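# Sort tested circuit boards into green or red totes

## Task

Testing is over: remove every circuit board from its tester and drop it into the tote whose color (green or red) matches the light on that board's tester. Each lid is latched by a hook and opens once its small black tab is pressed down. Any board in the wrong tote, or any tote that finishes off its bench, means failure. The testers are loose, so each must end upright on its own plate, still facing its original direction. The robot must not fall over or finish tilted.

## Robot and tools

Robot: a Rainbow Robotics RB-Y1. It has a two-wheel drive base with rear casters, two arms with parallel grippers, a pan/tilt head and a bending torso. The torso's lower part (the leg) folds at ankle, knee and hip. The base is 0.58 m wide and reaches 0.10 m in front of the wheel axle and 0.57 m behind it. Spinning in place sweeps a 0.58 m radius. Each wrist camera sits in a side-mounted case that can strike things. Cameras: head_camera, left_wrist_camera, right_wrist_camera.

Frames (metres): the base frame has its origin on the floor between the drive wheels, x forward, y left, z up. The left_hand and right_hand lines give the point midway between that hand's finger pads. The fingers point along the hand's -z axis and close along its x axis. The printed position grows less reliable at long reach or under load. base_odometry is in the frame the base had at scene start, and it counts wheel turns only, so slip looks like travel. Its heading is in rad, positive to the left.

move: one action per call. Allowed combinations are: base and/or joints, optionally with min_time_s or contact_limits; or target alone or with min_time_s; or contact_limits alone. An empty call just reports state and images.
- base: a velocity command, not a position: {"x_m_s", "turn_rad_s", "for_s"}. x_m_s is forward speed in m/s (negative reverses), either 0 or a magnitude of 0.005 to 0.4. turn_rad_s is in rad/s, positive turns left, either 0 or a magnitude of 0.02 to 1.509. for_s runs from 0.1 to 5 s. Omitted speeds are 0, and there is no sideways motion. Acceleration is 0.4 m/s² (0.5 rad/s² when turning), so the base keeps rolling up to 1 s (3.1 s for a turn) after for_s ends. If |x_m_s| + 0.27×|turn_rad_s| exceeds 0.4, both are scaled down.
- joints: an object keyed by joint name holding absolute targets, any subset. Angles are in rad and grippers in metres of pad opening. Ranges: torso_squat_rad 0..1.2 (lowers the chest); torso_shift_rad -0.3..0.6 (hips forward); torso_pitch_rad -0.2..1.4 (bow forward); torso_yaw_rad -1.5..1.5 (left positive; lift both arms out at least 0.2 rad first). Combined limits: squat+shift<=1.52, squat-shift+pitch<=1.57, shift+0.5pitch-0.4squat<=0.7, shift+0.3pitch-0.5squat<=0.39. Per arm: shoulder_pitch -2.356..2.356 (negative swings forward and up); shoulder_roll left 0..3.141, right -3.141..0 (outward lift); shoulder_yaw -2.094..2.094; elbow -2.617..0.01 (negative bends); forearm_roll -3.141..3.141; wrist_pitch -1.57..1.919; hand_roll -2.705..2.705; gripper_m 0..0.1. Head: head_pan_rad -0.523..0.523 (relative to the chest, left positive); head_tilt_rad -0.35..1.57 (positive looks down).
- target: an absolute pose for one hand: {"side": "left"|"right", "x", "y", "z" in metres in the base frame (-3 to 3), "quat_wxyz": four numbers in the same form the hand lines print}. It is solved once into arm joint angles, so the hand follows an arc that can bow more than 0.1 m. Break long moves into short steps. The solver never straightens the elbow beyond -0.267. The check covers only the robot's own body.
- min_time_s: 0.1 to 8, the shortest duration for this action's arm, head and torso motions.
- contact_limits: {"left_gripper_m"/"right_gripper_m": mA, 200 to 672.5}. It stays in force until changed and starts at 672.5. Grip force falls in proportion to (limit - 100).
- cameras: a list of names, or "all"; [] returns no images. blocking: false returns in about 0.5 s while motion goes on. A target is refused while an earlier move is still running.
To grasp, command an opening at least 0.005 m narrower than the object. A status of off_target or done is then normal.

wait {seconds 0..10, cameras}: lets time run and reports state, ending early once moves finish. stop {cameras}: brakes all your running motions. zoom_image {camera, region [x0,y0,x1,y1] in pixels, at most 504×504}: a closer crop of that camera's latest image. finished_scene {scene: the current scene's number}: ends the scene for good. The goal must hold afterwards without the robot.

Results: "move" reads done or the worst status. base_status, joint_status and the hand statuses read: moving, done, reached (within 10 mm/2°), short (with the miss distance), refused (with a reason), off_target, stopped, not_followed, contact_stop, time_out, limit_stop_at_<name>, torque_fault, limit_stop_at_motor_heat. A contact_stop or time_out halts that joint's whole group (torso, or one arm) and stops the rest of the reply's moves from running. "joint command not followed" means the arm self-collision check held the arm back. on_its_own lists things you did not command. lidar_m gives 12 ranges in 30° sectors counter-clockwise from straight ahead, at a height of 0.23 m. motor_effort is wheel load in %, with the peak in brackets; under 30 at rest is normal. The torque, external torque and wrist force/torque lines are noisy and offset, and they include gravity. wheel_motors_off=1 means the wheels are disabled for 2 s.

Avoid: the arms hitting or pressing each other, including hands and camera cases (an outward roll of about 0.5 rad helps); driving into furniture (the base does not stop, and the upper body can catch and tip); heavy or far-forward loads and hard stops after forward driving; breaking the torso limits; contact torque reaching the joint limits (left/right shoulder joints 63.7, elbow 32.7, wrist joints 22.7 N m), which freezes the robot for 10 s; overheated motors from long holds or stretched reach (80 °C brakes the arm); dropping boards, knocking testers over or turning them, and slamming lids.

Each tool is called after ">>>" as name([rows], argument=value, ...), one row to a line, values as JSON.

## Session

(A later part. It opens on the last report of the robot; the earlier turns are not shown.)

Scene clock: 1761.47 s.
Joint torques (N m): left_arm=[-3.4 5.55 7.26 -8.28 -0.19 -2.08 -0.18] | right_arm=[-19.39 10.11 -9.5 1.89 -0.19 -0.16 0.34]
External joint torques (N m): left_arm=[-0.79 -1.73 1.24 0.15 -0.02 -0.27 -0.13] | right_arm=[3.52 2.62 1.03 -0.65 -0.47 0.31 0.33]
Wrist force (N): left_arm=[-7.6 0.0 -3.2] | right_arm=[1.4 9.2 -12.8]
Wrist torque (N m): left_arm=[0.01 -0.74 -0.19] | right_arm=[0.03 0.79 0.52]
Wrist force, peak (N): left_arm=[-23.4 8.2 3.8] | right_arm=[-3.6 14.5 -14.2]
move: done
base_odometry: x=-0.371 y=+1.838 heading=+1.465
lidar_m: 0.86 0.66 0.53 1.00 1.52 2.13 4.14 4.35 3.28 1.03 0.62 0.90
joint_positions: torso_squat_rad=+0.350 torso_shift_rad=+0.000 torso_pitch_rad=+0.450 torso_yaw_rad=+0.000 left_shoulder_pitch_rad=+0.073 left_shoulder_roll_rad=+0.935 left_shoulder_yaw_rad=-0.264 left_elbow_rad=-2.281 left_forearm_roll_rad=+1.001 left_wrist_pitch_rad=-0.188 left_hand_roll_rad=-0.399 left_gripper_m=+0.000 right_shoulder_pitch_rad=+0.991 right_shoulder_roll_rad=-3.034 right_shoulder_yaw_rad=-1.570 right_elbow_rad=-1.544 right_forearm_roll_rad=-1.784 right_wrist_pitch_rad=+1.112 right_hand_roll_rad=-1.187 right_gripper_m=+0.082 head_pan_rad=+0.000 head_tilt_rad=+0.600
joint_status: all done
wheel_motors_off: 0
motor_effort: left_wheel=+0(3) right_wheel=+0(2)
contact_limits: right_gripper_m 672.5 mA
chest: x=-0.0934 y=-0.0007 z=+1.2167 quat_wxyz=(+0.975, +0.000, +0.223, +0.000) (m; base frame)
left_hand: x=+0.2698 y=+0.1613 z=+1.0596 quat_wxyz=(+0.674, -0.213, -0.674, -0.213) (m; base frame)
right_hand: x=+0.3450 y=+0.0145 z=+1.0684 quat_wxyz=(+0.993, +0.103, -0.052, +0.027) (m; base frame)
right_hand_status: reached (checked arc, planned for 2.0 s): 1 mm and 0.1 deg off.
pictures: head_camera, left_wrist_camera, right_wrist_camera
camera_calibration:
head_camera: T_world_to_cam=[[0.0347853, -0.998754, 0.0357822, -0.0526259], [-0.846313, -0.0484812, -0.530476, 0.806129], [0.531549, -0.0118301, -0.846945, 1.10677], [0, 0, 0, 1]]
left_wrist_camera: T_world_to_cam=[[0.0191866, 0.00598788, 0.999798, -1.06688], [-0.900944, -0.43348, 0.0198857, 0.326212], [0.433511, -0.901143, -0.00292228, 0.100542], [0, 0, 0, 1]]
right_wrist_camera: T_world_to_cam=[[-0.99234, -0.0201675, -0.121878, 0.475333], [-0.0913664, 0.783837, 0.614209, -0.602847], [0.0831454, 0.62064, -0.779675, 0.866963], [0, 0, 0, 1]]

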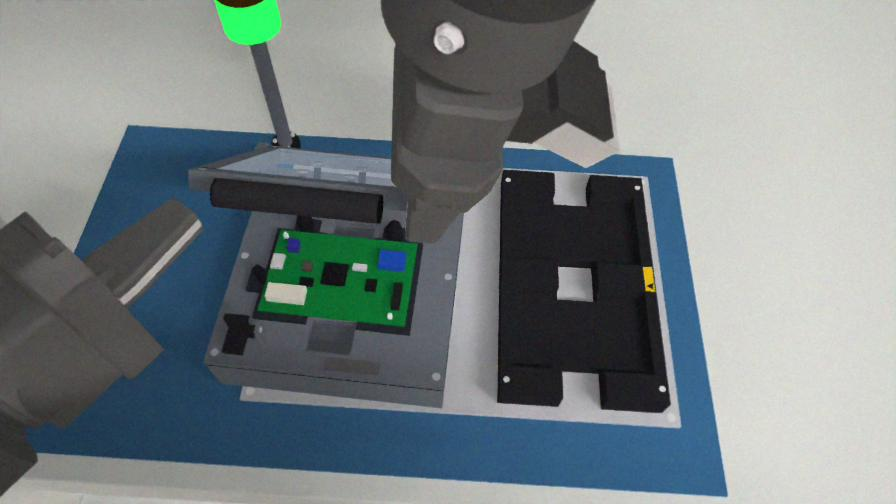

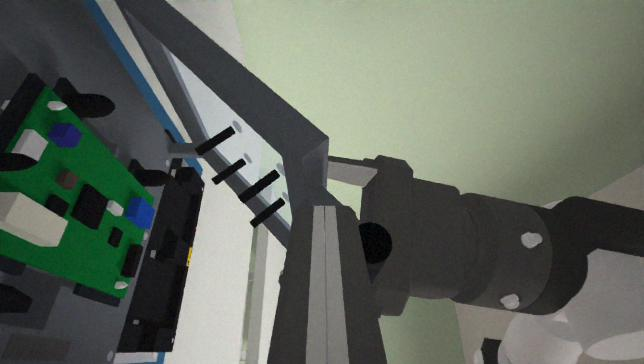

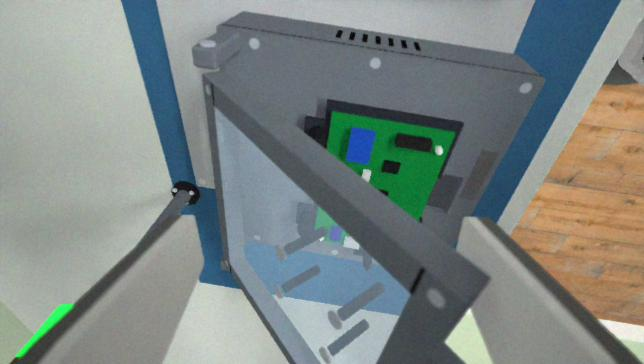

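>>> move(target={"side":"right","x":0.345,"y":-0.05,"z":1.09,"quat_wxyz":[0.993,0.103,-0.052,0.027]}, min_time_s=2)

>>> move(target={"side":"right","x":0.335,"y":-0.1,"z":1.14,"quat_wxyz":[0.993,0.103,-0.052,0.027]}, min_time_s=2)

Scene clock: 1772.67 s.
Wrist force, peak (N): left_arm=[-8.1 0.0 -3.3] | right_arm=[1.1 9.7 -13.2]
move: done
joint_status: all done
wheel_motors_off: 0
motor_effort: left_wheel=-1(2) right_wheel=-2(3)
contact_limits: right_gripper_m 672.5 mA
right_hand_status: reached (checked arc, planned for 2.0 s): 0 mm and 0.0 deg off.

Scene clock: 1775.00 s.
Joint torques (N m): left_arm=[-3.39 5.56 7.1 -8.08 -0.16 -2.03 -0.2] | right_arm=[-19.15 7.53 -11.61 2.49 -0.23 -0.4 0.3]
External joint torques (N m): left_arm=[-0.78 -1.73 1.08 0.35 0 -0.22 -0.15] | right_arm=[0.55 2.22 -1 -0.69 -0.44 0.07 0.29]
Wrist force (N): left_arm=[-7.8 -0.1 -3.4] | right_arm=[1.5 9.3 -12.8]
Wrist torque (N m): left_arm=[0.02 -0.76 -0.18] | right_arm=[0.04 0.78 0.50]
Wrist force, peak (N): left_arm=[-8.0 0.0 -3.4] | right_arm=[1.5 9.8 -13.1]
move: done
base_odometry: x=-0.371 y=+1.838 heading=+1.465
lidar_m: 0.87 0.67 0.53 1.00 1.52 2.13 4.14 4.35 3.28 1.04 0.63 0.90
joint_positions: torso_squat_rad=+0.350 torso_shift_rad=+0.000 torso_pitch_rad=+0.450 torso_yaw_rad=+0.000 left_shoulder_pitch_rad=+0.073 left_shoulder_roll_rad=+0.935 left_shoulder_yaw_rad=-0.264 left_elbow_rad=-2.282 left_forearm_roll_rad=+1.001 left_wrist_pitch_rad=-0.188 left_hand_roll_rad=-0.399 left_gripper_m=+0.000 right_shoulder_pitch_rad=+0.930 right_shoulder_roll_rad=-2.623 right_shoulder_yaw_rad=-1.614 right_elbow_rad=-1.767 right_forearm_roll_rad=-1.915 right_wrist_pitch_rad=+1.237 right_hand_roll_rad=-1.015 right_gripper_m=+0.082 head_pan_rad=+0.000 head_tilt_rad=+0.600
joint_status: all done
wheel_motors_off: 0
motor_effort: left_wheel=+0(2) right_wheel=-1(2)
contact_limits: right_gripper_m 672.5 mA
chest: x=-0.0934 y=-0.0007 z=+1.2167 quat_wxyz=(+0.975, +0.000, +0.223, +0.000) (m; base frame)
left_hand: x=+0.2698 y=+0.1613 z=+1.0596 quat_wxyz=(+0.674, -0.213, -0.674, -0.213) (m; base frame)
right_hand: x=+0.3351 y=-0.0996 z=+1.1396 quat_wxyz=(+0.993, +0.103, -0.052, +0.027) (m; base frame)
right_hand_status: reached (checked arc, planned for 2.0 s): 1 mm and 0.0 deg off.
pictures: head_camera, left_wrist_camera, right_wrist_camera
camera_calibration:
head_camera: T_world_to_cam=[[0.0347849, -0.998754, 0.0357827, -0.0526265], [-0.846308, -0.0484813, -0.530482, 0.806136], [0.531556, -0.0118304, -0.84694, 1.10676], [0, 0, 0, 1]]
left_wrist_camera: T_world_to_cam=[[0.019142, 0.00600356, 0.999799, -1.06689], [-0.900953, -0.433463, 0.0198523, 0.326244], [0.433495, -0.901151, -0.00288841, 0.100503], [0, 0, 0, 1]]
right_wrist_camera: T_world_to_cam=[[-0.99243, -0.0198047, -0.121206, 0.471126], [-0.0906484, 0.783986, 0.614125, -0.558142], [0.0828611, 0.620463, -0.779846, 0.994441], [0, 0, 0, 1]]

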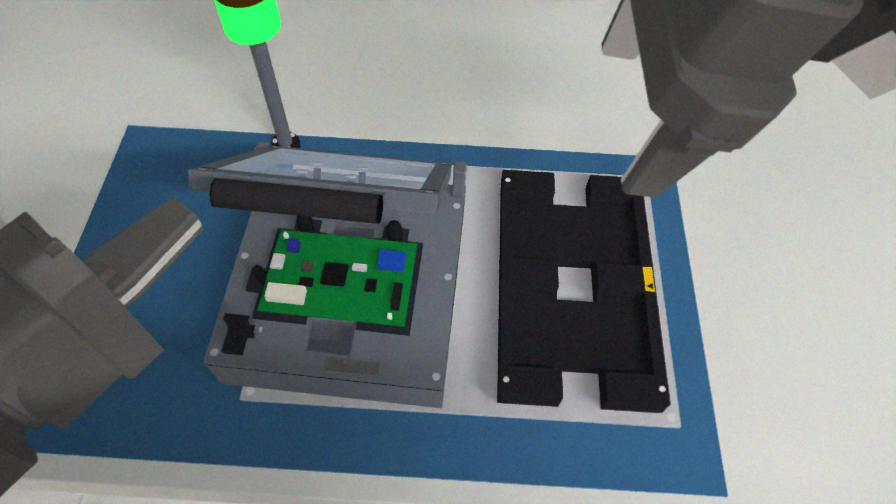

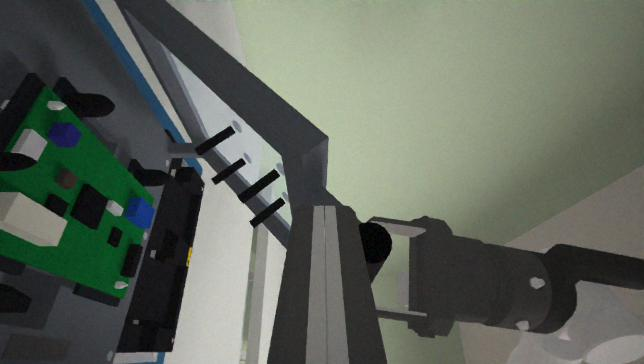

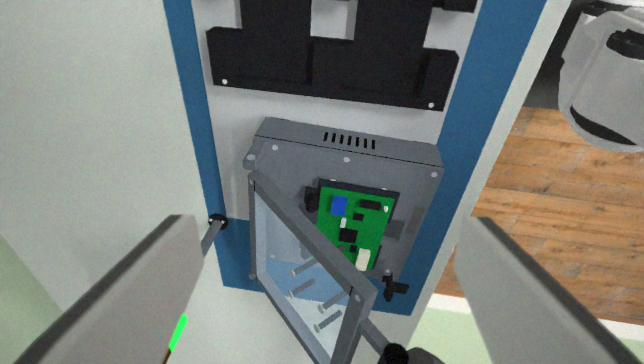

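>>> move(target={"side":"left","x":0.295,"y":0.161,"z":1.085,"quat_wxyz":[0.6744,-0.2126,-0.6744,-0.2126]}, min_time_s=2, cameras=[])

>>> move(target={"side":"left","x":0.325,"y":0.161,"z":1.1,"quat_wxyz":[0.6744,-0.2126,-0.6744,-0.2126]}, min_time_s=2)

Scene clock: 1790.07 s.
Wrist force, peak (N): left_arm=[-8.1 -0.1 -3.3] | right_arm=[1.7 9.8 -13.0]
move: done
joint_status: all done
wheel_motors_off: 0
motor_effort: left_wheel=+1(3) right_wheel=+0(2)
contact_limits: right_gripper_m 672.5 mA
left_hand_status: reached (checked arc, planned for 2.0 s): 1 mm and 0.3 deg off.
pictures: none

Scene clock: 1792.40 s.
Joint torques (N m): left_arm=[-6.08 5.53 8.01 -6.55 0.43 -1.43 0.47] | right_arm=[-19.3 7.64 -11.32 2.46 -0.34 -0.26 0.4]
External joint torques (N m): left_arm=[-0.79 -2.04 1.27 1.7 0.36 0.39 0.52] | right_arm=[0.4 2.33 -0.72 -0.73 -0.55 0.22 0.4]
Wrist force (N): left_arm=[-7.7 0.0 -3.5] | right_arm=[1.7 9.5 -12.8]
Wrist torque (N m): left_arm=[0.01 -0.75 -0.17] | right_arm=[-0.01 0.82 0.51]
Wrist force, peak (N): left_arm=[-8.0 0.0 -3.3] | right_arm=[1.8 9.6 -13.0]
move: done
base_odometry: x=-0.371 y=+1.838 heading=+1.465
lidar_m: 0.87 0.65 0.52 1.00 1.53 2.13 4.15 4.35 3.27 1.03 0.62 0.90
joint_positions: torso_squat_rad=+0.350 torso_shift_rad=+0.000 torso_pitch_rad=+0.450 torso_yaw_rad=+0.000 left_shoulder_pitch_rad=-0.098 left_shoulder_roll_rad=+0.810 left_shoulder_yaw_rad=-0.088 left_elbow_rad=-2.268 left_forearm_roll_rad=+1.082 left_wrist_pitch_rad=+0.115 left_hand_roll_rad=-0.384 left_gripper_m=+0.000 right_shoulder_pitch_rad=+0.930 right_shoulder_roll_rad=-2.623 right_shoulder_yaw_rad=-1.614 right_elbow_rad=-1.767 right_forearm_roll_rad=-1.915 right_wrist_pitch_rad=+1.237 right_hand_roll_rad=-1.015 right_gripper_m=+0.082 head_pan_rad=+0.000 head_tilt_rad=+0.600
joint_status: all done
wheel_motors_off: 0
motor_effort: left_wheel=-1(2) right_wheel=+0(3)
contact_limits: right_gripper_m 672.5 mA
chest: x=-0.0934 y=-0.0007 z=+1.2167 quat_wxyz=(+0.975, +0.000, +0.223, +0.000) (m; base frame)
left_hand: x=+0.3247 y=+0.1611 z=+1.0999 quat_wxyz=(+0.674, -0.214, -0.674, -0.213) (m; base frame)
left_hand_status: reached (checked arc, planned for 2.0 s): 0 mm and 0.2 deg off.
right_hand: x=+0.3351 y=-0.0996 z=+1.1396 quat_wxyz=(+0.993, +0.103, -0.052, +0.027) (m; base frame)
pictures: head_camera, left_wrist_camera, right_wrist_camera
camera_calibration:
head_camera: T_world_to_cam=[[0.0347853, -0.998754, 0.0357824, -0.0526262], [-0.846308, -0.0484814, -0.530483, 0.806136], [0.531556, -0.01183, -0.84694, 1.10676], [0, 0, 0, 1]]
left_wrist_camera: T_world_to_cam=[[0.018241, 0.0065698, 0.999812, -1.10797], [-0.901665, -0.432004, 0.0192891, 0.375402], [0.43205, -0.901848, -0.00195644, 0.0761625], [0, 0, 0, 1]]
right_wrist_camera: T_world_to_cam=[[-0.99243, -0.0198052, -0.121206, 0.471126], [-0.0906491, 0.783985, 0.614125, -0.558142], [0.0828611, 0.620463, -0.779846, 0.99444], [0, 0, 0, 1]]

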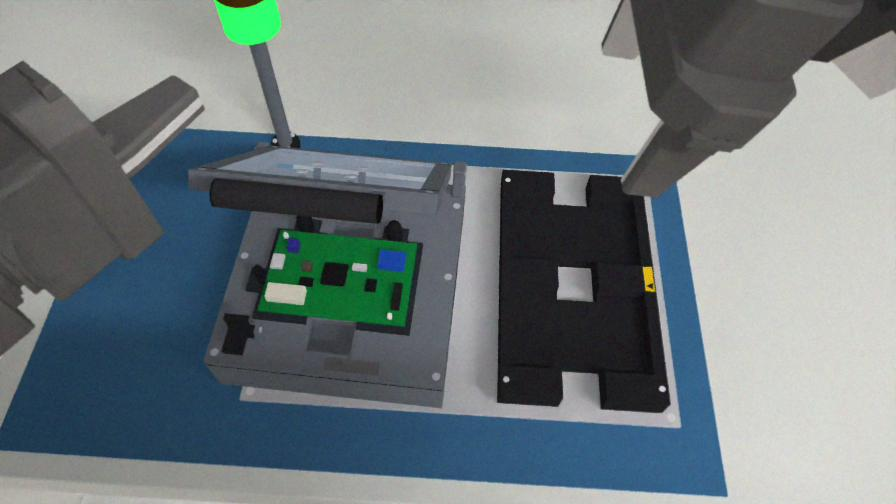

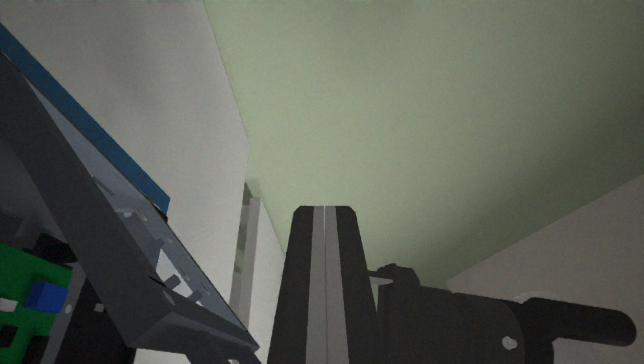

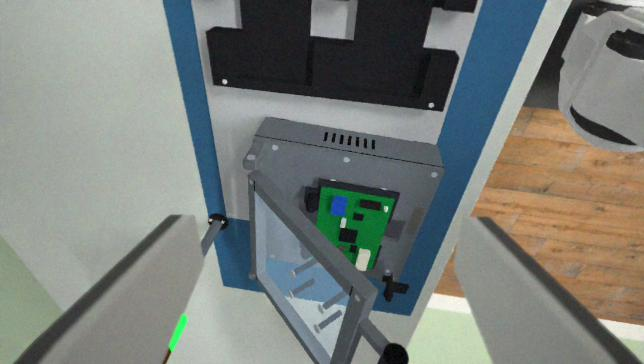

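>>> move(target={"side":"left","x":0.275,"y":0.175,"z":1.075,"quat_wxyz":[0.6744,-0.2126,-0.6744,-0.2126]}, min_time_s=2, cameras=[])

>>> move(target={"side":"left","x":0.235,"y":0.165,"z":1.03,"quat_wxyz":[0.6744,-0.2126,-0.6744,-0.2126]}, min_time_s=2, cameras=[])

>>> move(target={"side":"left","x":0.26,"y":0.128,"z":1.03,"quat_wxyz":[0.6744,-0.2126,-0.6744,-0.2126]}, min_time_s=2)

Scene clock: 1802.77 s.
Wrist force, peak (N): left_arm=[-8.0 -0.1 -3.6] | right_arm=[1.5 10.2 -12.7]
move: done
joint_status: all done
wheel_motors_off: 0
motor_effort: left_wheel=+0(2) right_wheel=-1(3)
contact_limits: right_gripper_m 672.5 mA
left_hand_status: reached (checked arc, planned for 2.0 s): 0 mm and 0.3 deg off.
pictures: none

Scene clock: 1805.10 s.
Wrist force, peak (N): left_arm=[-8.0 0.1 -3.2] | right_arm=[1.7 9.7 -12.9]
move: done
joint_status: all done
wheel_motors_off: 0
motor_effort: left_wheel=+1(2) right_wheel=-1(3)
contact_limits: right_gripper_m 672.5 mA
left_hand_status: reached (checked arc, planned for 2.0 s): 1 mm and 0.5 deg off.
pictures: none

Scene clock: 1807.43 s.
Joint torques (N m): left_arm=[-3.53 4.16 3.56 -7.38 0.11 -1.3 -0.27] | right_arm=[-19.39 7.54 -11.37 2.5 -0.19 -0.32 0.3]
External joint torques (N m): left_arm=[-1.02 -1.81 -1.35 1.8 0.36 0.39 -0.22] | right_arm=[0.31 2.23 -0.77 -0.69 -0.4 0.16 0.29]
Wrist force (N): left_arm=[-7.8 0.0 -3.0] | right_arm=[1.2 9.4 -12.6]
Wrist torque (N m): left_arm=[0.03 -0.75 -0.17] | right_arm=[0.02 0.76 0.52]
Wrist force, peak (N): left_arm=[-8.2 -0.2 -3.4] | right_arm=[1.5 9.9 -12.9]
move: done
base_odometry: x=-0.371 y=+1.838 heading=+1.465
lidar_m: 0.87 0.67 0.53 1.00 1.52 2.14 4.15 4.35 3.27 1.03 0.62 0.91
joint_positions: torso_squat_rad=+0.350 torso_shift_rad=+0.000 torso_pitch_rad=+0.450 torso_yaw_rad=+0.000 left_shoulder_pitch_rad=+0.022 left_shoulder_roll_rad=+0.827 left_shoulder_yaw_rad=-0.404 left_elbow_rad=-2.219 left_forearm_roll_rad=+0.992 left_wrist_pitch_rad=-0.209 left_hand_roll_rad=-0.532 left_gripper_m=+0.000 right_shoulder_pitch_rad=+0.930 right_shoulder_roll_rad=-2.623 right_shoulder_yaw_rad=-1.614 right_elbow_rad=-1.767 right_forearm_roll_rad=-1.915 right_wrist_pitch_rad=+1.237 right_hand_roll_rad=-1.015 right_gripper_m=+0.082 head_pan_rad=+0.000 head_tilt_rad=+0.600
joint_status: all done
wheel_motors_off: 0
motor_effort: left_wheel=+0(2) right_wheel=-1(2)
contact_limits: right_gripper_m 672.5 mA
chest: x=-0.0934 y=-0.0007 z=+1.2167 quat_wxyz=(+0.975, +0.000, +0.223, +0.000) (m; base frame)
left_hand: x=+0.2594 y=+0.1282 z=+1.0303 quat_wxyz=(+0.673, -0.215, -0.675, -0.213) (m; base frame)
left_hand_status: reached (checked arc, planned for 2.0 s): 1 mm and 0.3 deg off.
right_hand: x=+0.3351 y=-0.0996 z=+1.1396 quat_wxyz=(+0.993, +0.103, -0.052, +0.027) (m; base frame)
pictures: head_camera, left_wrist_camera, right_wrist_camera
camera_calibration:
head_camera: T_world_to_cam=[[0.0347853, -0.998754, 0.0357826, -0.0526263], [-0.846308, -0.0484815, -0.530482, 0.806136], [0.531556, -0.0118302, -0.84694, 1.10676], [0, 0, 0, 1]]
left_wrist_camera: T_world_to_cam=[[0.017886, 0.00791629, 0.999809, -1.03708], [-0.902148, -0.430984, 0.0195513, 0.303388], [0.431057, -0.902325, -0.000566906, 0.0734693], [0, 0, 0, 1]]
right_wrist_camera: T_world_to_cam=[[-0.99243, -0.0198101, -0.121205, 0.471122], [-0.090652, 0.783986, 0.614124, -0.55814], [0.0828571, 0.620463, -0.779847, 0.994442], [0, 0, 0, 1]]

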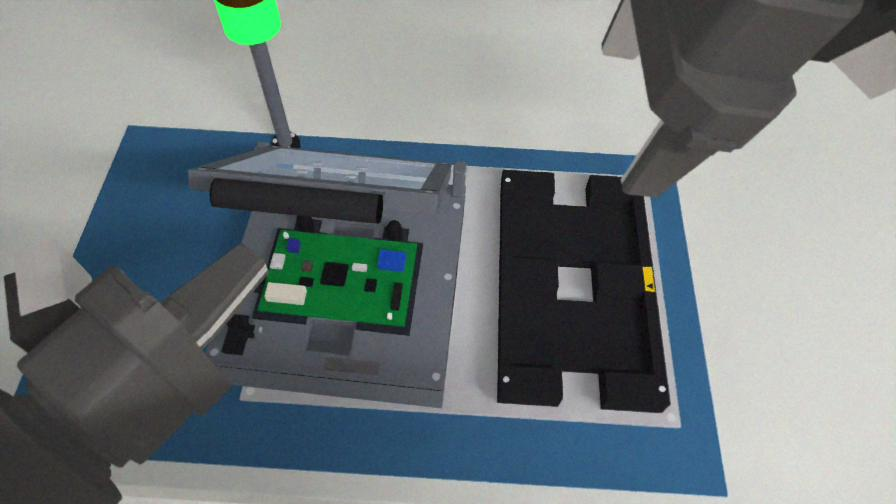

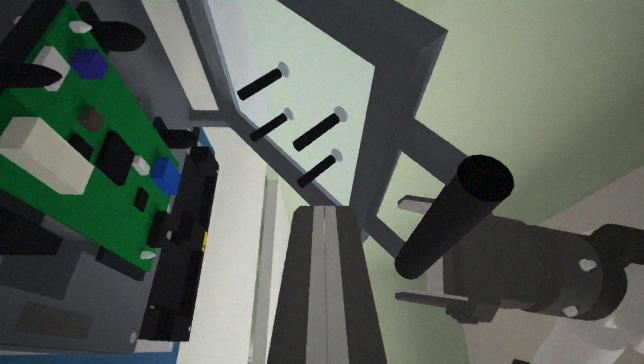

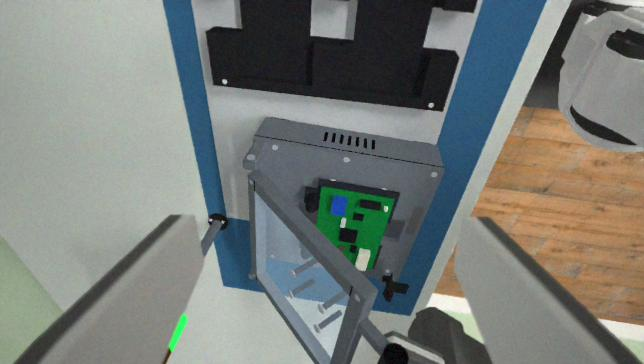

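>>> move(target={"side":"left","x":0.278,"y":0.128,"z":1.05,"quat_wxyz":[0.6744,-0.2126,-0.6744,-0.2126]}, min_time_s=2, cameras=["left_wrist_camera"])

>>> move(target={"side":"left","x":0.305,"y":0.128,"z":1.075,"quat_wxyz":[0.6744,-0.2126,-0.6744,-0.2126]}, min_time_s=2)

Scene clock: 1815.73 s.
Wrist force, peak (N): left_arm=[-8.2 0.0 -3.2] | right_arm=[1.6 9.6 -13.0]
move: done
joint_status: all done
wheel_motors_off: 0
motor_effort: left_wheel=+1(2) right_wheel=-1(2)
contact_limits: right_gripper_m 672.5 mA
left_hand_status: reached (checked arc, planned for 2.0 s): 0 mm and 0.2 deg off.
pictures: left_wrist_camera
camera_calibration:
left_wrist_camera: T_world_to_cam=[[0.0179825, 0.00661489, 0.999816, -1.05672], [-0.901439, -0.432485, 0.0190745, 0.320071], [0.432532, -0.901617, -0.00181424, 0.0664095], [0, 0, 0, 1]]

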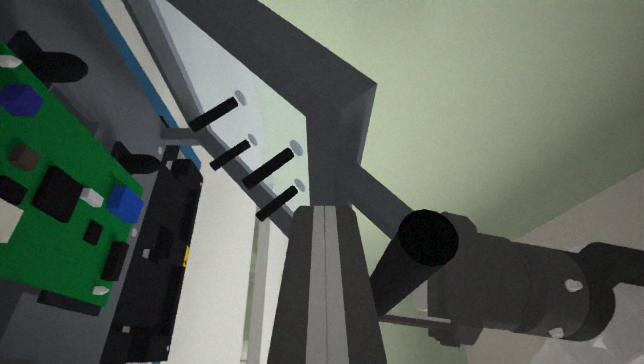

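Scene clock: 1818.07 s.
Joint torques (N m): left_arm=[-6.87 3.24 7.34 -10.28 0.56 -2.08 0.35] | right_arm=[-19.44 7.64 -11.39 2.38 -0.2 -0.3 0.41]
External joint torques (N m): left_arm=[-2.49 -2.19 2.23 -0.92 0.47 -0.4 0.41] | right_arm=[0.26 2.33 -0.79 -0.81 -0.41 0.17 0.41]
Wrist force (N): left_arm=[-10.8 -1.1 -0.7] | right_arm=[1.5 9.4 -12.7]
Wrist torque (N m): left_arm=[0.03 -0.72 -0.17] | right_arm=[0.01 0.80 0.51]
Wrist force, peak (N): left_arm=[-11.3 -1.2 -1.0] | right_arm=[1.6 9.6 -13.0]
move: done
base_odometry: x=-0.371 y=+1.838 heading=+1.465
lidar_m: 0.87 0.67 0.53 1.00 1.53 2.13 4.15 4.35 3.29 1.03 0.62 0.91
joint_positions: torso_squat_rad=+0.350 torso_shift_rad=+0.000 torso_pitch_rad=+0.450 torso_yaw_rad=+0.000 left_shoulder_pitch_rad=-0.064 left_shoulder_roll_rad=+0.657 left_shoulder_yaw_rad=-0.177 left_elbow_rad=-2.272 left_forearm_roll_rad=+1.063 left_wrist_pitch_rad=+0.131 left_hand_roll_rad=-0.550 left_gripper_m=+0.000 right_shoulder_pitch_rad=+0.930 right_shoulder_roll_rad=-2.623 right_shoulder_yaw_rad=-1.614 right_elbow_rad=-1.767 right_forearm_roll_rad=-1.915 right_wrist_pitch_rad=+1.237 right_hand_roll_rad=-1.015 right_gripper_m=+0.082 head_pan_rad=+0.000 head_tilt_rad=+0.600
joint_status: all done
wheel_motors_off: 0
motor_effort: left_wheel=+2(2) right_wheel=-1(3)
contact_limits: right_gripper_m 672.5 mA
chest: x=-0.0934 y=-0.0007 z=+1.2167 quat_wxyz=(+0.975, +0.000, +0.223, +0.000) (m; base frame)
left_hand: x=+0.3046 y=+0.1287 z=+1.0740 quat_wxyz=(+0.673, -0.215, -0.675, -0.213) (m; base frame)
left_hand_status: reached (checked arc, planned for 2.0 s): 1 mm and 0.3 deg off.
right_hand: x=+0.3351 y=-0.0996 z=+1.1396 quat_wxyz=(+0.993, +0.103, -0.052, +0.027) (m; base frame)
pictures: head_camera, left_wrist_camera, right_wrist_camera
camera_calibration:
head_camera: T_world_to_cam=[[0.0347862, -0.998754, 0.0357841, -0.0526276], [-0.846308, -0.0484831, -0.530482, 0.806136], [0.531556, -0.0118309, -0.84694, 1.10676], [0, 0, 0, 1]]
left_wrist_camera: T_world_to_cam=[[0.0168649, 0.0083828, 0.999823, -1.0814], [-0.902547, -0.430179, 0.0188309, 0.344306], [0.430261, -0.902705, 0.000310924, 0.0537939], [0, 0, 0, 1]]
right_wrist_camera: T_world_to_cam=[[-0.992428, -0.0197958, -0.121222, 0.471145], [-0.0906515, 0.783983, 0.614128, -0.558144], [0.0828786, 0.620467, -0.779841, 0.994439], [0, 0, 0, 1]]

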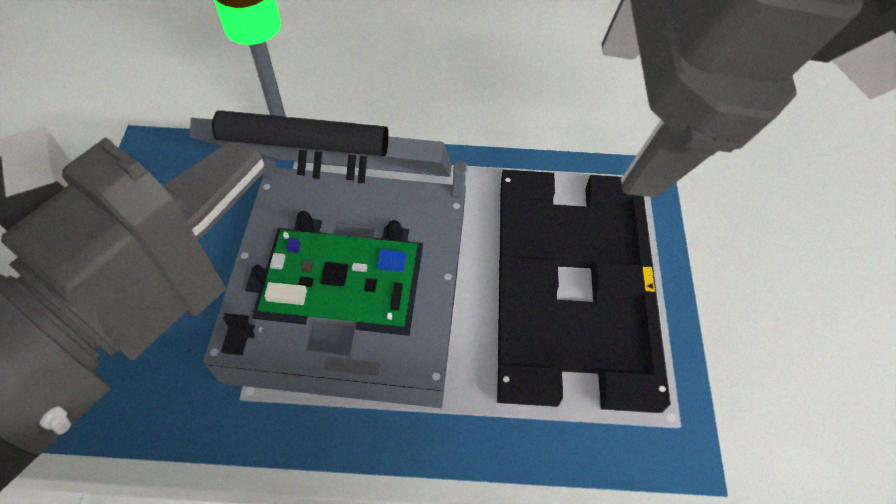

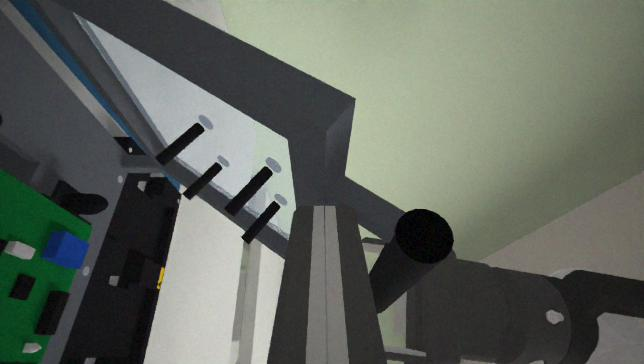

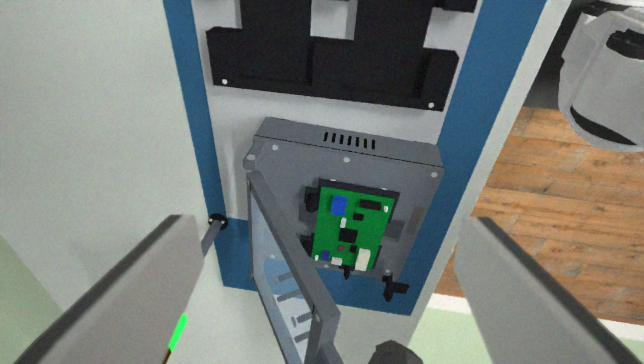

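Working. Continue.

>>> move(target={"side":"left","x":0.325,"y":0.128,"z":1.088,"quat_wxyz":[0.6744,-0.2126,-0.6744,-0.2126]}, min_time_s=2, cameras=[])

>>> move(target={"side":"left","x":0.35,"y":0.128,"z":1.095,"quat_wxyz":[0.6744,-0.2126,-0.6744,-0.2126]}, min_time_s=2)

Scene clock: 1826.50 s.
Wrist force, peak (N): left_arm=[-11.0 -0.9 -1.0] | right_arm=[1.3 9.6 -13.0]
move: done
joint_status: all done
wheel_motors_off: 0
motor_effort: left_wheel=+1(2) right_wheel=-1(2)
contact_limits: right_gripper_m 672.5 mA
left_hand_status: reached (checked arc, planned for 2.0 s): 0 mm and 0.1 deg off.
pictures: none

Scene clock: 1828.83 s.
Joint torques (N m): left_arm=[-7.49 3.57 7.11 -6.01 0 -1.35 0.35] | right_arm=[-19.33 7.7 -11.24 2.46 -0.29 -0.27 0.29]
External joint torques (N m): left_arm=[-0.46 -1.9 1.93 3.21 -0.25 0.41 0.4] | right_arm=[0.38 2.39 -0.64 -0.72 -0.5 0.2 0.28]
Wrist force (N): left_arm=[-6.2 -3.5 -0.6] | right_arm=[1.4 9.5 -12.7]
Wrist torque (N m): left_arm=[-0.07 -0.84 -0.20] | right_arm=[0.00 0.78 0.50]
Wrist force, peak (N): left_arm=[-10.2 0.6 0.3] | right_arm=[1.6 9.7 -13.0]
move: done
base_odometry: x=-0.371 y=+1.838 heading=+1.465
lidar_m: 0.87 0.67 0.53 1.00 1.53 2.13 4.15 4.34 3.27 1.03 0.62 0.90
joint_positions: torso_squat_rad=+0.350 torso_shift_rad=+0.000 torso_pitch_rad=+0.450 torso_yaw_rad=+0.000 left_shoulder_pitch_rad=-0.229 left_shoulder_roll_rad=+0.565 left_shoulder_yaw_rad=-0.083 left_elbow_rad=-2.206 left_forearm_roll_rad=+1.010 left_wrist_pitch_rad=+0.315 left_hand_roll_rad=-0.469 left_gripper_m=+0.000 right_shoulder_pitch_rad=+0.930 right_shoulder_roll_rad=-2.623 right_shoulder_yaw_rad=-1.614 right_elbow_rad=-1.767 right_forearm_roll_rad=-1.915 right_wrist_pitch_rad=+1.237 right_hand_roll_rad=-1.015 right_gripper_m=+0.082 head_pan_rad=+0.000 head_tilt_rad=+0.600
joint_status: all done
wheel_motors_off: 0
motor_effort: left_wheel=+0(2) right_wheel=+0(3)
contact_limits: right_gripper_m 672.5 mA
chest: x=-0.0935 y=-0.0007 z=+1.2167 quat_wxyz=(+0.975, +0.000, +0.223, +0.000) (m; base frame)
left_hand: x=+0.3497 y=+0.1278 z=+1.0951 quat_wxyz=(+0.674, -0.213, -0.674, -0.213) (m; base frame)
left_hand_status: reached (checked arc, planned for 2.0 s): 0 mm and 0.1 deg off.
right_hand: x=+0.3350 y=-0.0996 z=+1.1396 quat_wxyz=(+0.993, +0.103, -0.052, +0.027) (m; base frame)
pictures: head_camera, left_wrist_camera, right_wrist_camera
camera_calibration:
head_camera: T_world_to_cam=[[0.0347866, -0.998754, 0.0357934, -0.0526356], [-0.846269, -0.0484892, -0.530545, 0.806191], [0.53162, -0.011835, -0.846901, 1.10675], [0, 0, 0, 1]]
left_wrist_camera: T_world_to_cam=[[0.0186643, 0.00550467, 0.999811, -1.1035], [-0.900829, -0.433748, 0.0192046, 0.383712], [0.433772, -0.901017, -0.00313683, 0.0358987], [0, 0, 0, 1]]
right_wrist_camera: T_world_to_cam=[[-0.992419, -0.0197994, -0.121296, 0.471203], [-0.0906996, 0.783987, 0.614116, -0.558144], [0.082935, 0.620462, -0.779839, 0.99445], [0, 0, 0, 1]]

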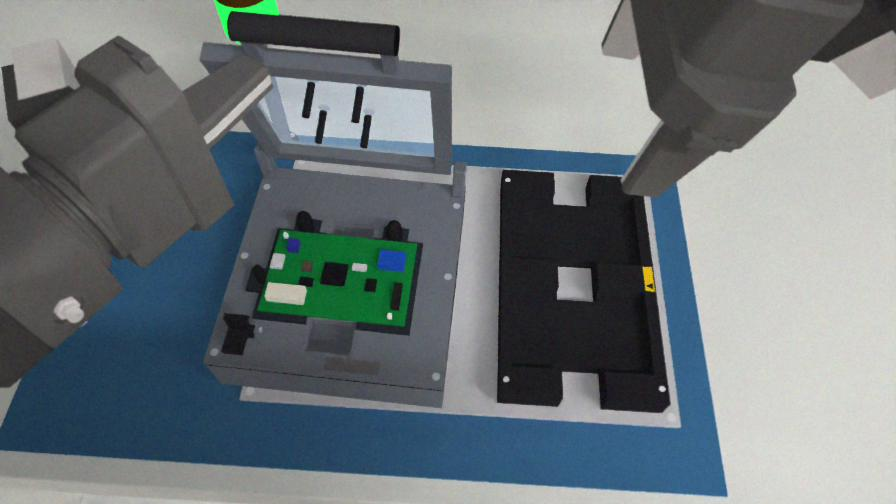

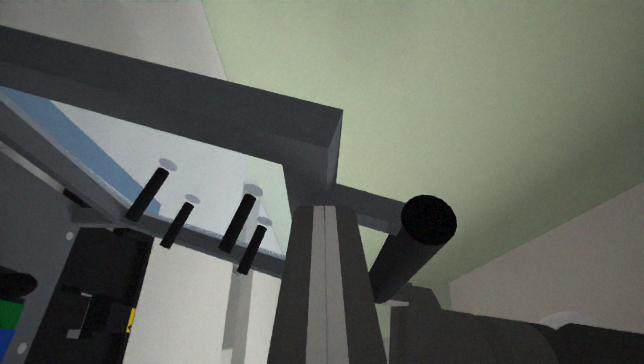

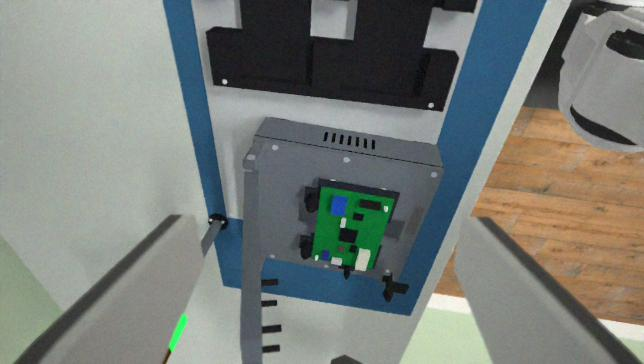

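>>> move(target={"side":"left","x":0.376,"y":0.126,"z":1.09,"quat_wxyz":[0.6744,-0.2126,-0.6744,-0.2126]}, min_time_s=2)

Scene clock: 1836.03 s.
Joint torques (N m): left_arm=[2.15 8.54 -1.96 5.78 -0.31 4.59 -0.04] | right_arm=[-19.16 7.21 -11.21 2.64 -0.21 -0.32 0.37]
External joint torques (N m): left_arm=[10.82 2.64 -7.58 14.91 -0.54 6.34 0.02] | right_arm=[0.54 1.91 -0.61 -0.55 -0.42 0.16 0.37]
Wrist force (N): left_arm=[22.0 -3.1 4.1] | right_arm=[1.3 9.5 -12.7]
Wrist torque (N m): left_arm=[-0.04 -1.65 -0.47] | right_arm=[0.02 0.77 0.51]
Wrist force, peak (N): left_arm=[22.2 -3.9 3.8] | right_arm=[1.7 9.8 -12.8]
move: done
base_odometry: x=-0.371 y=+1.838 heading=+1.465
lidar_m: 0.87 0.67 0.53 0.99 1.52 2.14 4.14 4.35 3.28 1.04 0.62 0.91
joint_positions: torso_squat_rad=+0.350 torso_shift_rad=+0.000 torso_pitch_rad=+0.449 torso_yaw_rad=+0.000 left_shoulder_pitch_rad=-0.326 left_shoulder_roll_rad=+0.576 left_shoulder_yaw_rad=-0.103 left_elbow_rad=-2.106 left_forearm_roll_rad=+1.038 left_wrist_pitch_rad=+0.296 left_hand_roll_rad=-0.481 left_gripper_m=+0.000 right_shoulder_pitch_rad=+0.930 right_shoulder_roll_rad=-2.623 right_shoulder_yaw_rad=-1.614 right_elbow_rad=-1.767 right_forearm_roll_rad=-1.915 right_wrist_pitch_rad=+1.237 right_hand_roll_rad=-1.015 right_gripper_m=+0.082 head_pan_rad=+0.000 head_tilt_rad=+0.600
joint_status: all done
wheel_motors_off: 0
motor_effort: left_wheel=+2(2) right_wheel=+0(2)
contact_limits: right_gripper_m 672.5 mA
chest: x=-0.0941 y=-0.0008 z=+1.2168 quat_wxyz=(+0.975, +0.001, +0.222, +0.000) (m; base frame)
left_hand: x=+0.3758 y=+0.1257 z=+1.0941 quat_wxyz=(+0.671, -0.212, -0.677, -0.213) (m; base frame)
left_hand_status: reached (checked arc, planned for 2.0 s): 4 mm and 0.5 deg off.
right_hand: x=+0.3345 y=-0.0997 z=+1.1403 quat_wxyz=(+0.993, +0.103, -0.053, +0.027) (m; base frame)
pictures: head_camera, left_wrist_camera, right_wrist_camera
camera_calibration:
head_camera: T_world_to_cam=[[0.0347612, -0.998757, 0.0357329, -0.0525928], [-0.845633, -0.0484497, -0.531562, 0.807027], [0.532632, -0.0117392, -0.846265, 1.10651], [0, 0, 0, 1]]
left_wrist_camera: T_world_to_cam=[[0.0106821, 0.00799913, 0.999911, -1.10034], [-0.900464, -0.434733, 0.0130975, 0.412964], [0.434799, -0.900524, 0.00255907, 0.0159982], [0, 0, 0, 1]]
right_wrist_camera: T_world_to_cam=[[-0.99227, -0.0197969, -0.122505, 0.472081], [-0.0914557, 0.783915, 0.614096, -0.558292], [0.0838761, 0.620553, -0.779666, 0.994521], [0, 0, 0, 1]]

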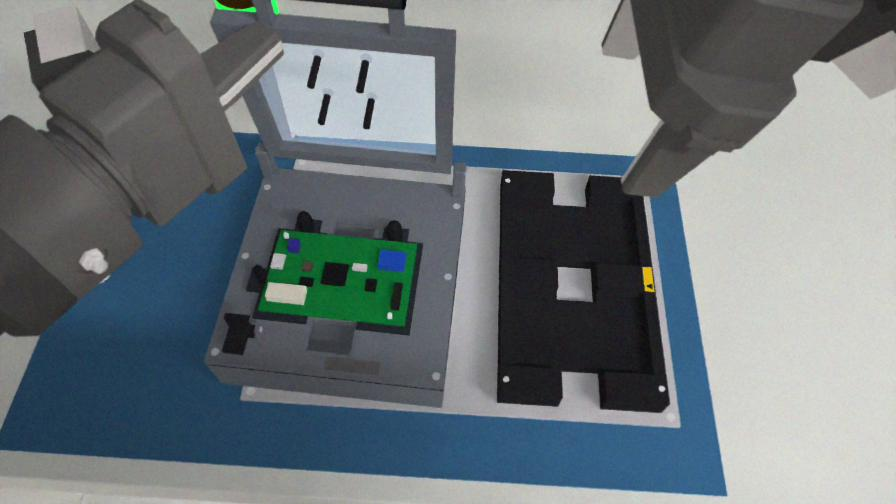

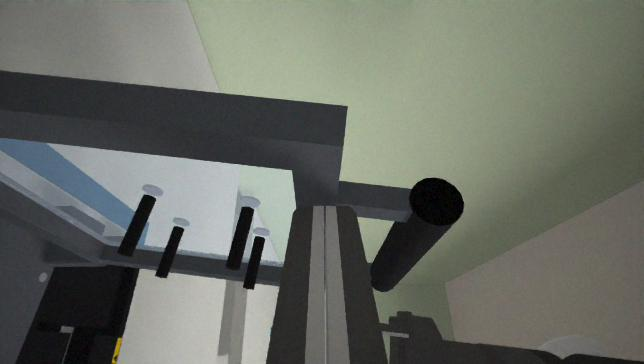

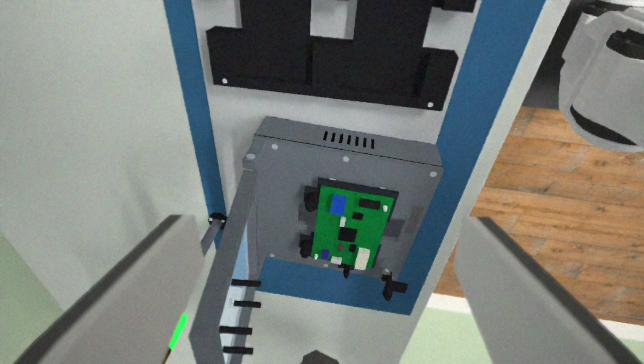

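>>> move(target={"side":"left","x":0.345,"y":0.142,"z":1.09,"quat_wxyz":[0.6744,-0.2126,-0.6744,-0.2126]}, min_time_s=2, cameras=["head_camera"])

>>> move(target={"side":"left","x":0.24,"y":0.22,"z":1.09,"quat_wxyz":[0.6744,-0.2126,-0.6744,-0.2126]}, min_time_s=2)

Scene clock: 1843.37 s.
Wrist force, peak (N): left_arm=[22.4 -3.2 3.8] | right_arm=[1.5 9.8 -13.0]
move: done
joint_status: all done
wheel_motors_off: 0
motor_effort: left_wheel=+0(4) right_wheel=+0(3)
contact_limits: right_gripper_m 672.5 mA
left_hand_status: reached (checked arc, planned for 2.0 s): 1 mm and 0.1 deg off.
pictures: head_camera
camera_calibration:
head_camera: T_world_to_cam=[[0.0347779, -0.998754, 0.0358001, -0.052642], [-0.846191, -0.0484872, -0.530669, 0.806313], [0.531744, -0.0118382, -0.846822, 1.1067], [0, 0, 0, 1]]

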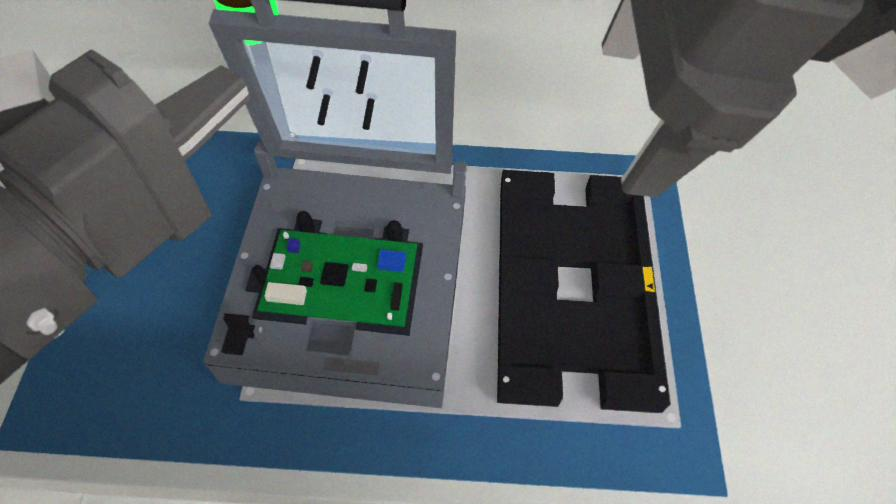

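Scene clock: 1845.70 s.
Joint torques (N m): left_arm=[-0.61 8.76 5.5 -6.15 -0.21 -2 0.17] | right_arm=[-18.6 6.65 -10.92 2.81 -0.19 -0.44 0.33]
External joint torques (N m): left_arm=[0.74 0.91 -1.06 0.04 0.06 -0.1 0.22] | right_arm=[1.1 1.34 -0.31 -0.38 -0.4 0.04 0.32]
Wrist force (N): left_arm=[-7.8 0.6 -3.8] | right_arm=[1.8 9.3 -12.6]
Wrist torque (N m): left_arm=[-0.02 -0.77 -0.16] | right_arm=[0.02 0.85 0.52]
Wrist force, peak (N): left_arm=[-8.0 0.7 -3.8] | right_arm=[1.4 9.7 -13.0]
move: done
base_odometry: x=-0.371 y=+1.838 heading=+1.465
lidar_m: 0.87 0.67 0.53 0.99 1.52 2.13 4.14 4.36 3.28 1.03 0.63 0.91
joint_positions: torso_squat_rad=+0.350 torso_shift_rad=+0.000 torso_pitch_rad=+0.450 torso_yaw_rad=+0.000 left_shoulder_pitch_rad=+0.364 left_shoulder_roll_rad=+1.304 left_shoulder_yaw_rad=-0.124 left_elbow_rad=-2.349 left_forearm_roll_rad=+1.074 left_wrist_pitch_rad=-0.522 left_hand_roll_rad=-0.274 left_gripper_m=+0.000 right_shoulder_pitch_rad=+0.929 right_shoulder_roll_rad=-2.623 right_shoulder_yaw_rad=-1.614 right_elbow_rad=-1.767 right_forearm_roll_rad=-1.915 right_wrist_pitch_rad=+1.237 right_hand_roll_rad=-1.015 right_gripper_m=+0.082 head_pan_rad=+0.000 head_tilt_rad=+0.600
joint_status: all done
wheel_motors_off: 0
motor_effort: left_wheel=-1(2) right_wheel=-2(2)
contact_limits: right_gripper_m 672.5 mA
chest: x=-0.0935 y=-0.0007 z=+1.2167 quat_wxyz=(+0.975, +0.000, +0.223, +0.000) (m; base frame)
left_hand: x=+0.2401 y=+0.2200 z=+1.0901 quat_wxyz=(+0.675, -0.212, -0.674, -0.213) (m; base frame)
left_hand_status: reached (checked arc, planned for 2.0 s): 0 mm and 0.1 deg off.
right_hand: x=+0.3350 y=-0.0997 z=+1.1398 quat_wxyz=(+0.993, +0.103, -0.052, +0.027) (m; base frame)
pictures: head_camera, left_wrist_camera, right_wrist_camera
camera_calibration:
head_camera: T_world_to_cam=[[0.0347778, -0.998754, 0.0358001, -0.0526419], [-0.846191, -0.0484871, -0.530669, 0.806313], [0.531744, -0.0118382, -0.846822, 1.1067], [0, 0, 0, 1]]
left_wrist_camera: T_world_to_cam=[[0.0191572, 0.00482753, 0.999805, -1.09693], [-0.9001, -0.435254, 0.0193483, 0.325015], [0.435262, -0.900295, -0.00399297, 0.166991], [0, 0, 0, 1]]
right_wrist_camera: T_world_to_cam=[[-0.992378, -0.0197224, -0.121644, 0.471596], [-0.0908646, 0.783917, 0.61418, -0.558267], [0.0832457, 0.620552, -0.779734, 0.994401], [0, 0, 0, 1]]

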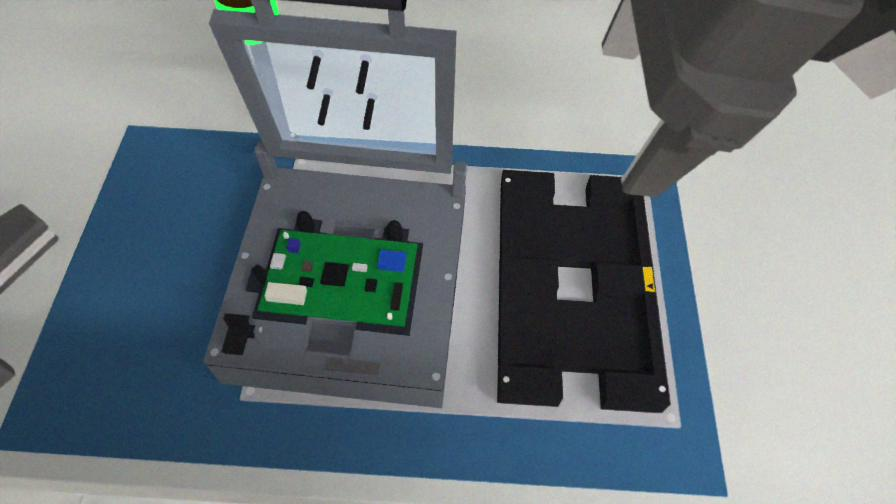

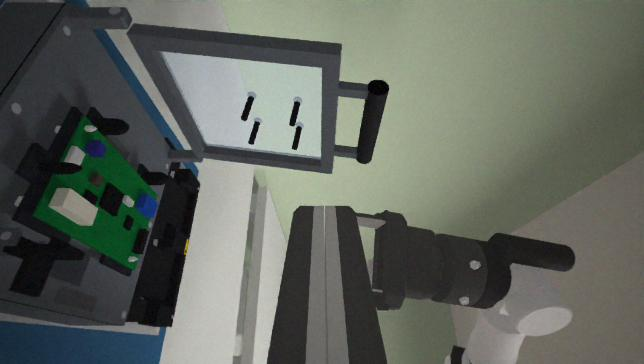

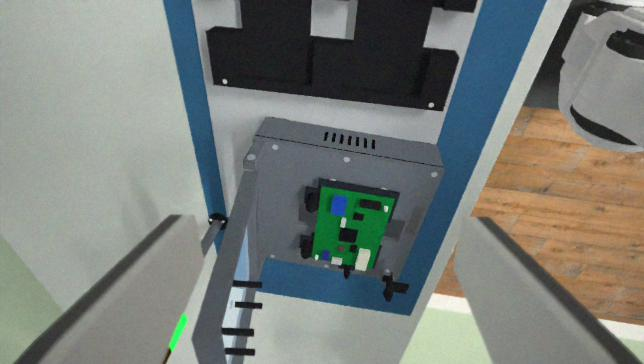

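>>> move(target={"side":"left","x":0.22,"y":0.32,"z":1.12,"quat_wxyz":[0.9914,-0.1305,0,0]}, min_time_s=3, cameras=[])

>>> move(target={"side":"right","x":0.27,"y":-0.28,"z":1.18,"quat_wxyz":[0.993,0.103,-0.052,0.027]}, min_time_s=3, cameras=["head_camera"])

Scene clock: 1862.07 s.
Wrist force, peak (N): left_arm=[-4.3 1.9 -9.2] | right_arm=[1.4 10.0 -12.9]
move: done
joint_status: all done
wheel_motors_off: 0
motor_effort: left_wheel=-1(2) right_wheel=-1(2)
contact_limits: right_gripper_m 672.5 mA
left_hand_status: reached (checked arc, planned for 3.0 s): 1 mm and 0.4 deg off.
pictures: none

Scene clock: 1865.40 s.
Joint torques (N m): left_arm=[-6.6 -6.37 10.07 3.58 0.46 -0.32 0.13] | right_arm=[-11.56 3.21 -10.9 2.61 -0.38 -0.24 0.2]
External joint torques (N m): left_arm=[1.26 1.86 0.83 0.79 0.02 -0.01 0.13] | right_arm=[-0.3 2.07 -0.81 -0.75 -0.43 0.21 0.2]
Wrist force (N): left_arm=[-1.4 2.3 -9.1] | right_arm=[1.6 9.3 -12.8]
Wrist torque (N m): left_arm=[-0.18 -0.37 -0.21] | right_arm=[0.04 0.80 0.52]
Wrist force, peak (N): left_arm=[-1.7 2.6 -9.5] | right_arm=[1.7 9.6 -13.2]
move: done
base_odometry: x=-0.371 y=+1.838 heading=+1.465
lidar_m: 0.87 0.66 0.53 1.00 1.52 2.13 4.15 4.35 3.27 1.03 0.62 0.90
joint_positions: torso_squat_rad=+0.350 torso_shift_rad=+0.000 torso_pitch_rad=+0.450 torso_yaw_rad=+0.000 left_shoulder_pitch_rad=+1.514 left_shoulder_roll_rad=+1.800 left_shoulder_yaw_rad=+1.913 left_elbow_rad=-2.076 left_forearm_roll_rad=+2.113 left_wrist_pitch_rad=+1.240 left_hand_roll_rad=+0.446 left_gripper_m=+0.000 right_shoulder_pitch_rad=+0.928 right_shoulder_roll_rad=-1.994 right_shoulder_yaw_rad=-1.621 right_elbow_rad=-1.982 right_forearm_roll_rad=-2.044 right_wrist_pitch_rad=+1.403 right_hand_roll_rad=-0.625 right_gripper_m=+0.082 head_pan_rad=+0.000 head_tilt_rad=+0.600
joint_status: all done
wheel_motors_off: 0
motor_effort: left_wheel=+0(3) right_wheel=-1(3)
contact_limits: right_gripper_m 672.5 mA
chest: x=-0.0935 y=-0.0007 z=+1.2167 quat_wxyz=(+0.975, +0.000, +0.223, +0.000) (m; base frame)
left_hand: x=+0.2194 y=+0.3193 z=+1.1203 quat_wxyz=(+0.991, -0.131, -0.004, +0.001) (m; base frame)
right_hand: x=+0.2699 y=-0.2794 z=+1.1794 quat_wxyz=(+0.993, +0.103, -0.052, +0.027) (m; base frame)
right_hand_status: reached (checked arc, planned for 3.0 s): 1 mm and 0.1 deg off.
pictures: head_camera
camera_calibration:
head_camera: T_world_to_cam=[[0.0347774, -0.998754, 0.0357983, -0.0526408], [-0.84621, -0.0484854, -0.53064, 0.806289], [0.531714, -0.0118386, -0.846841, 1.10671], [0, 0, 0, 1]]

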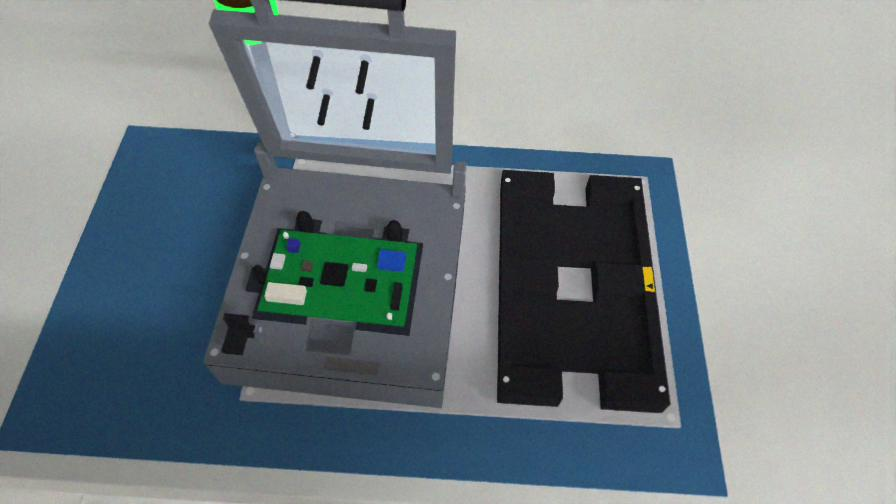

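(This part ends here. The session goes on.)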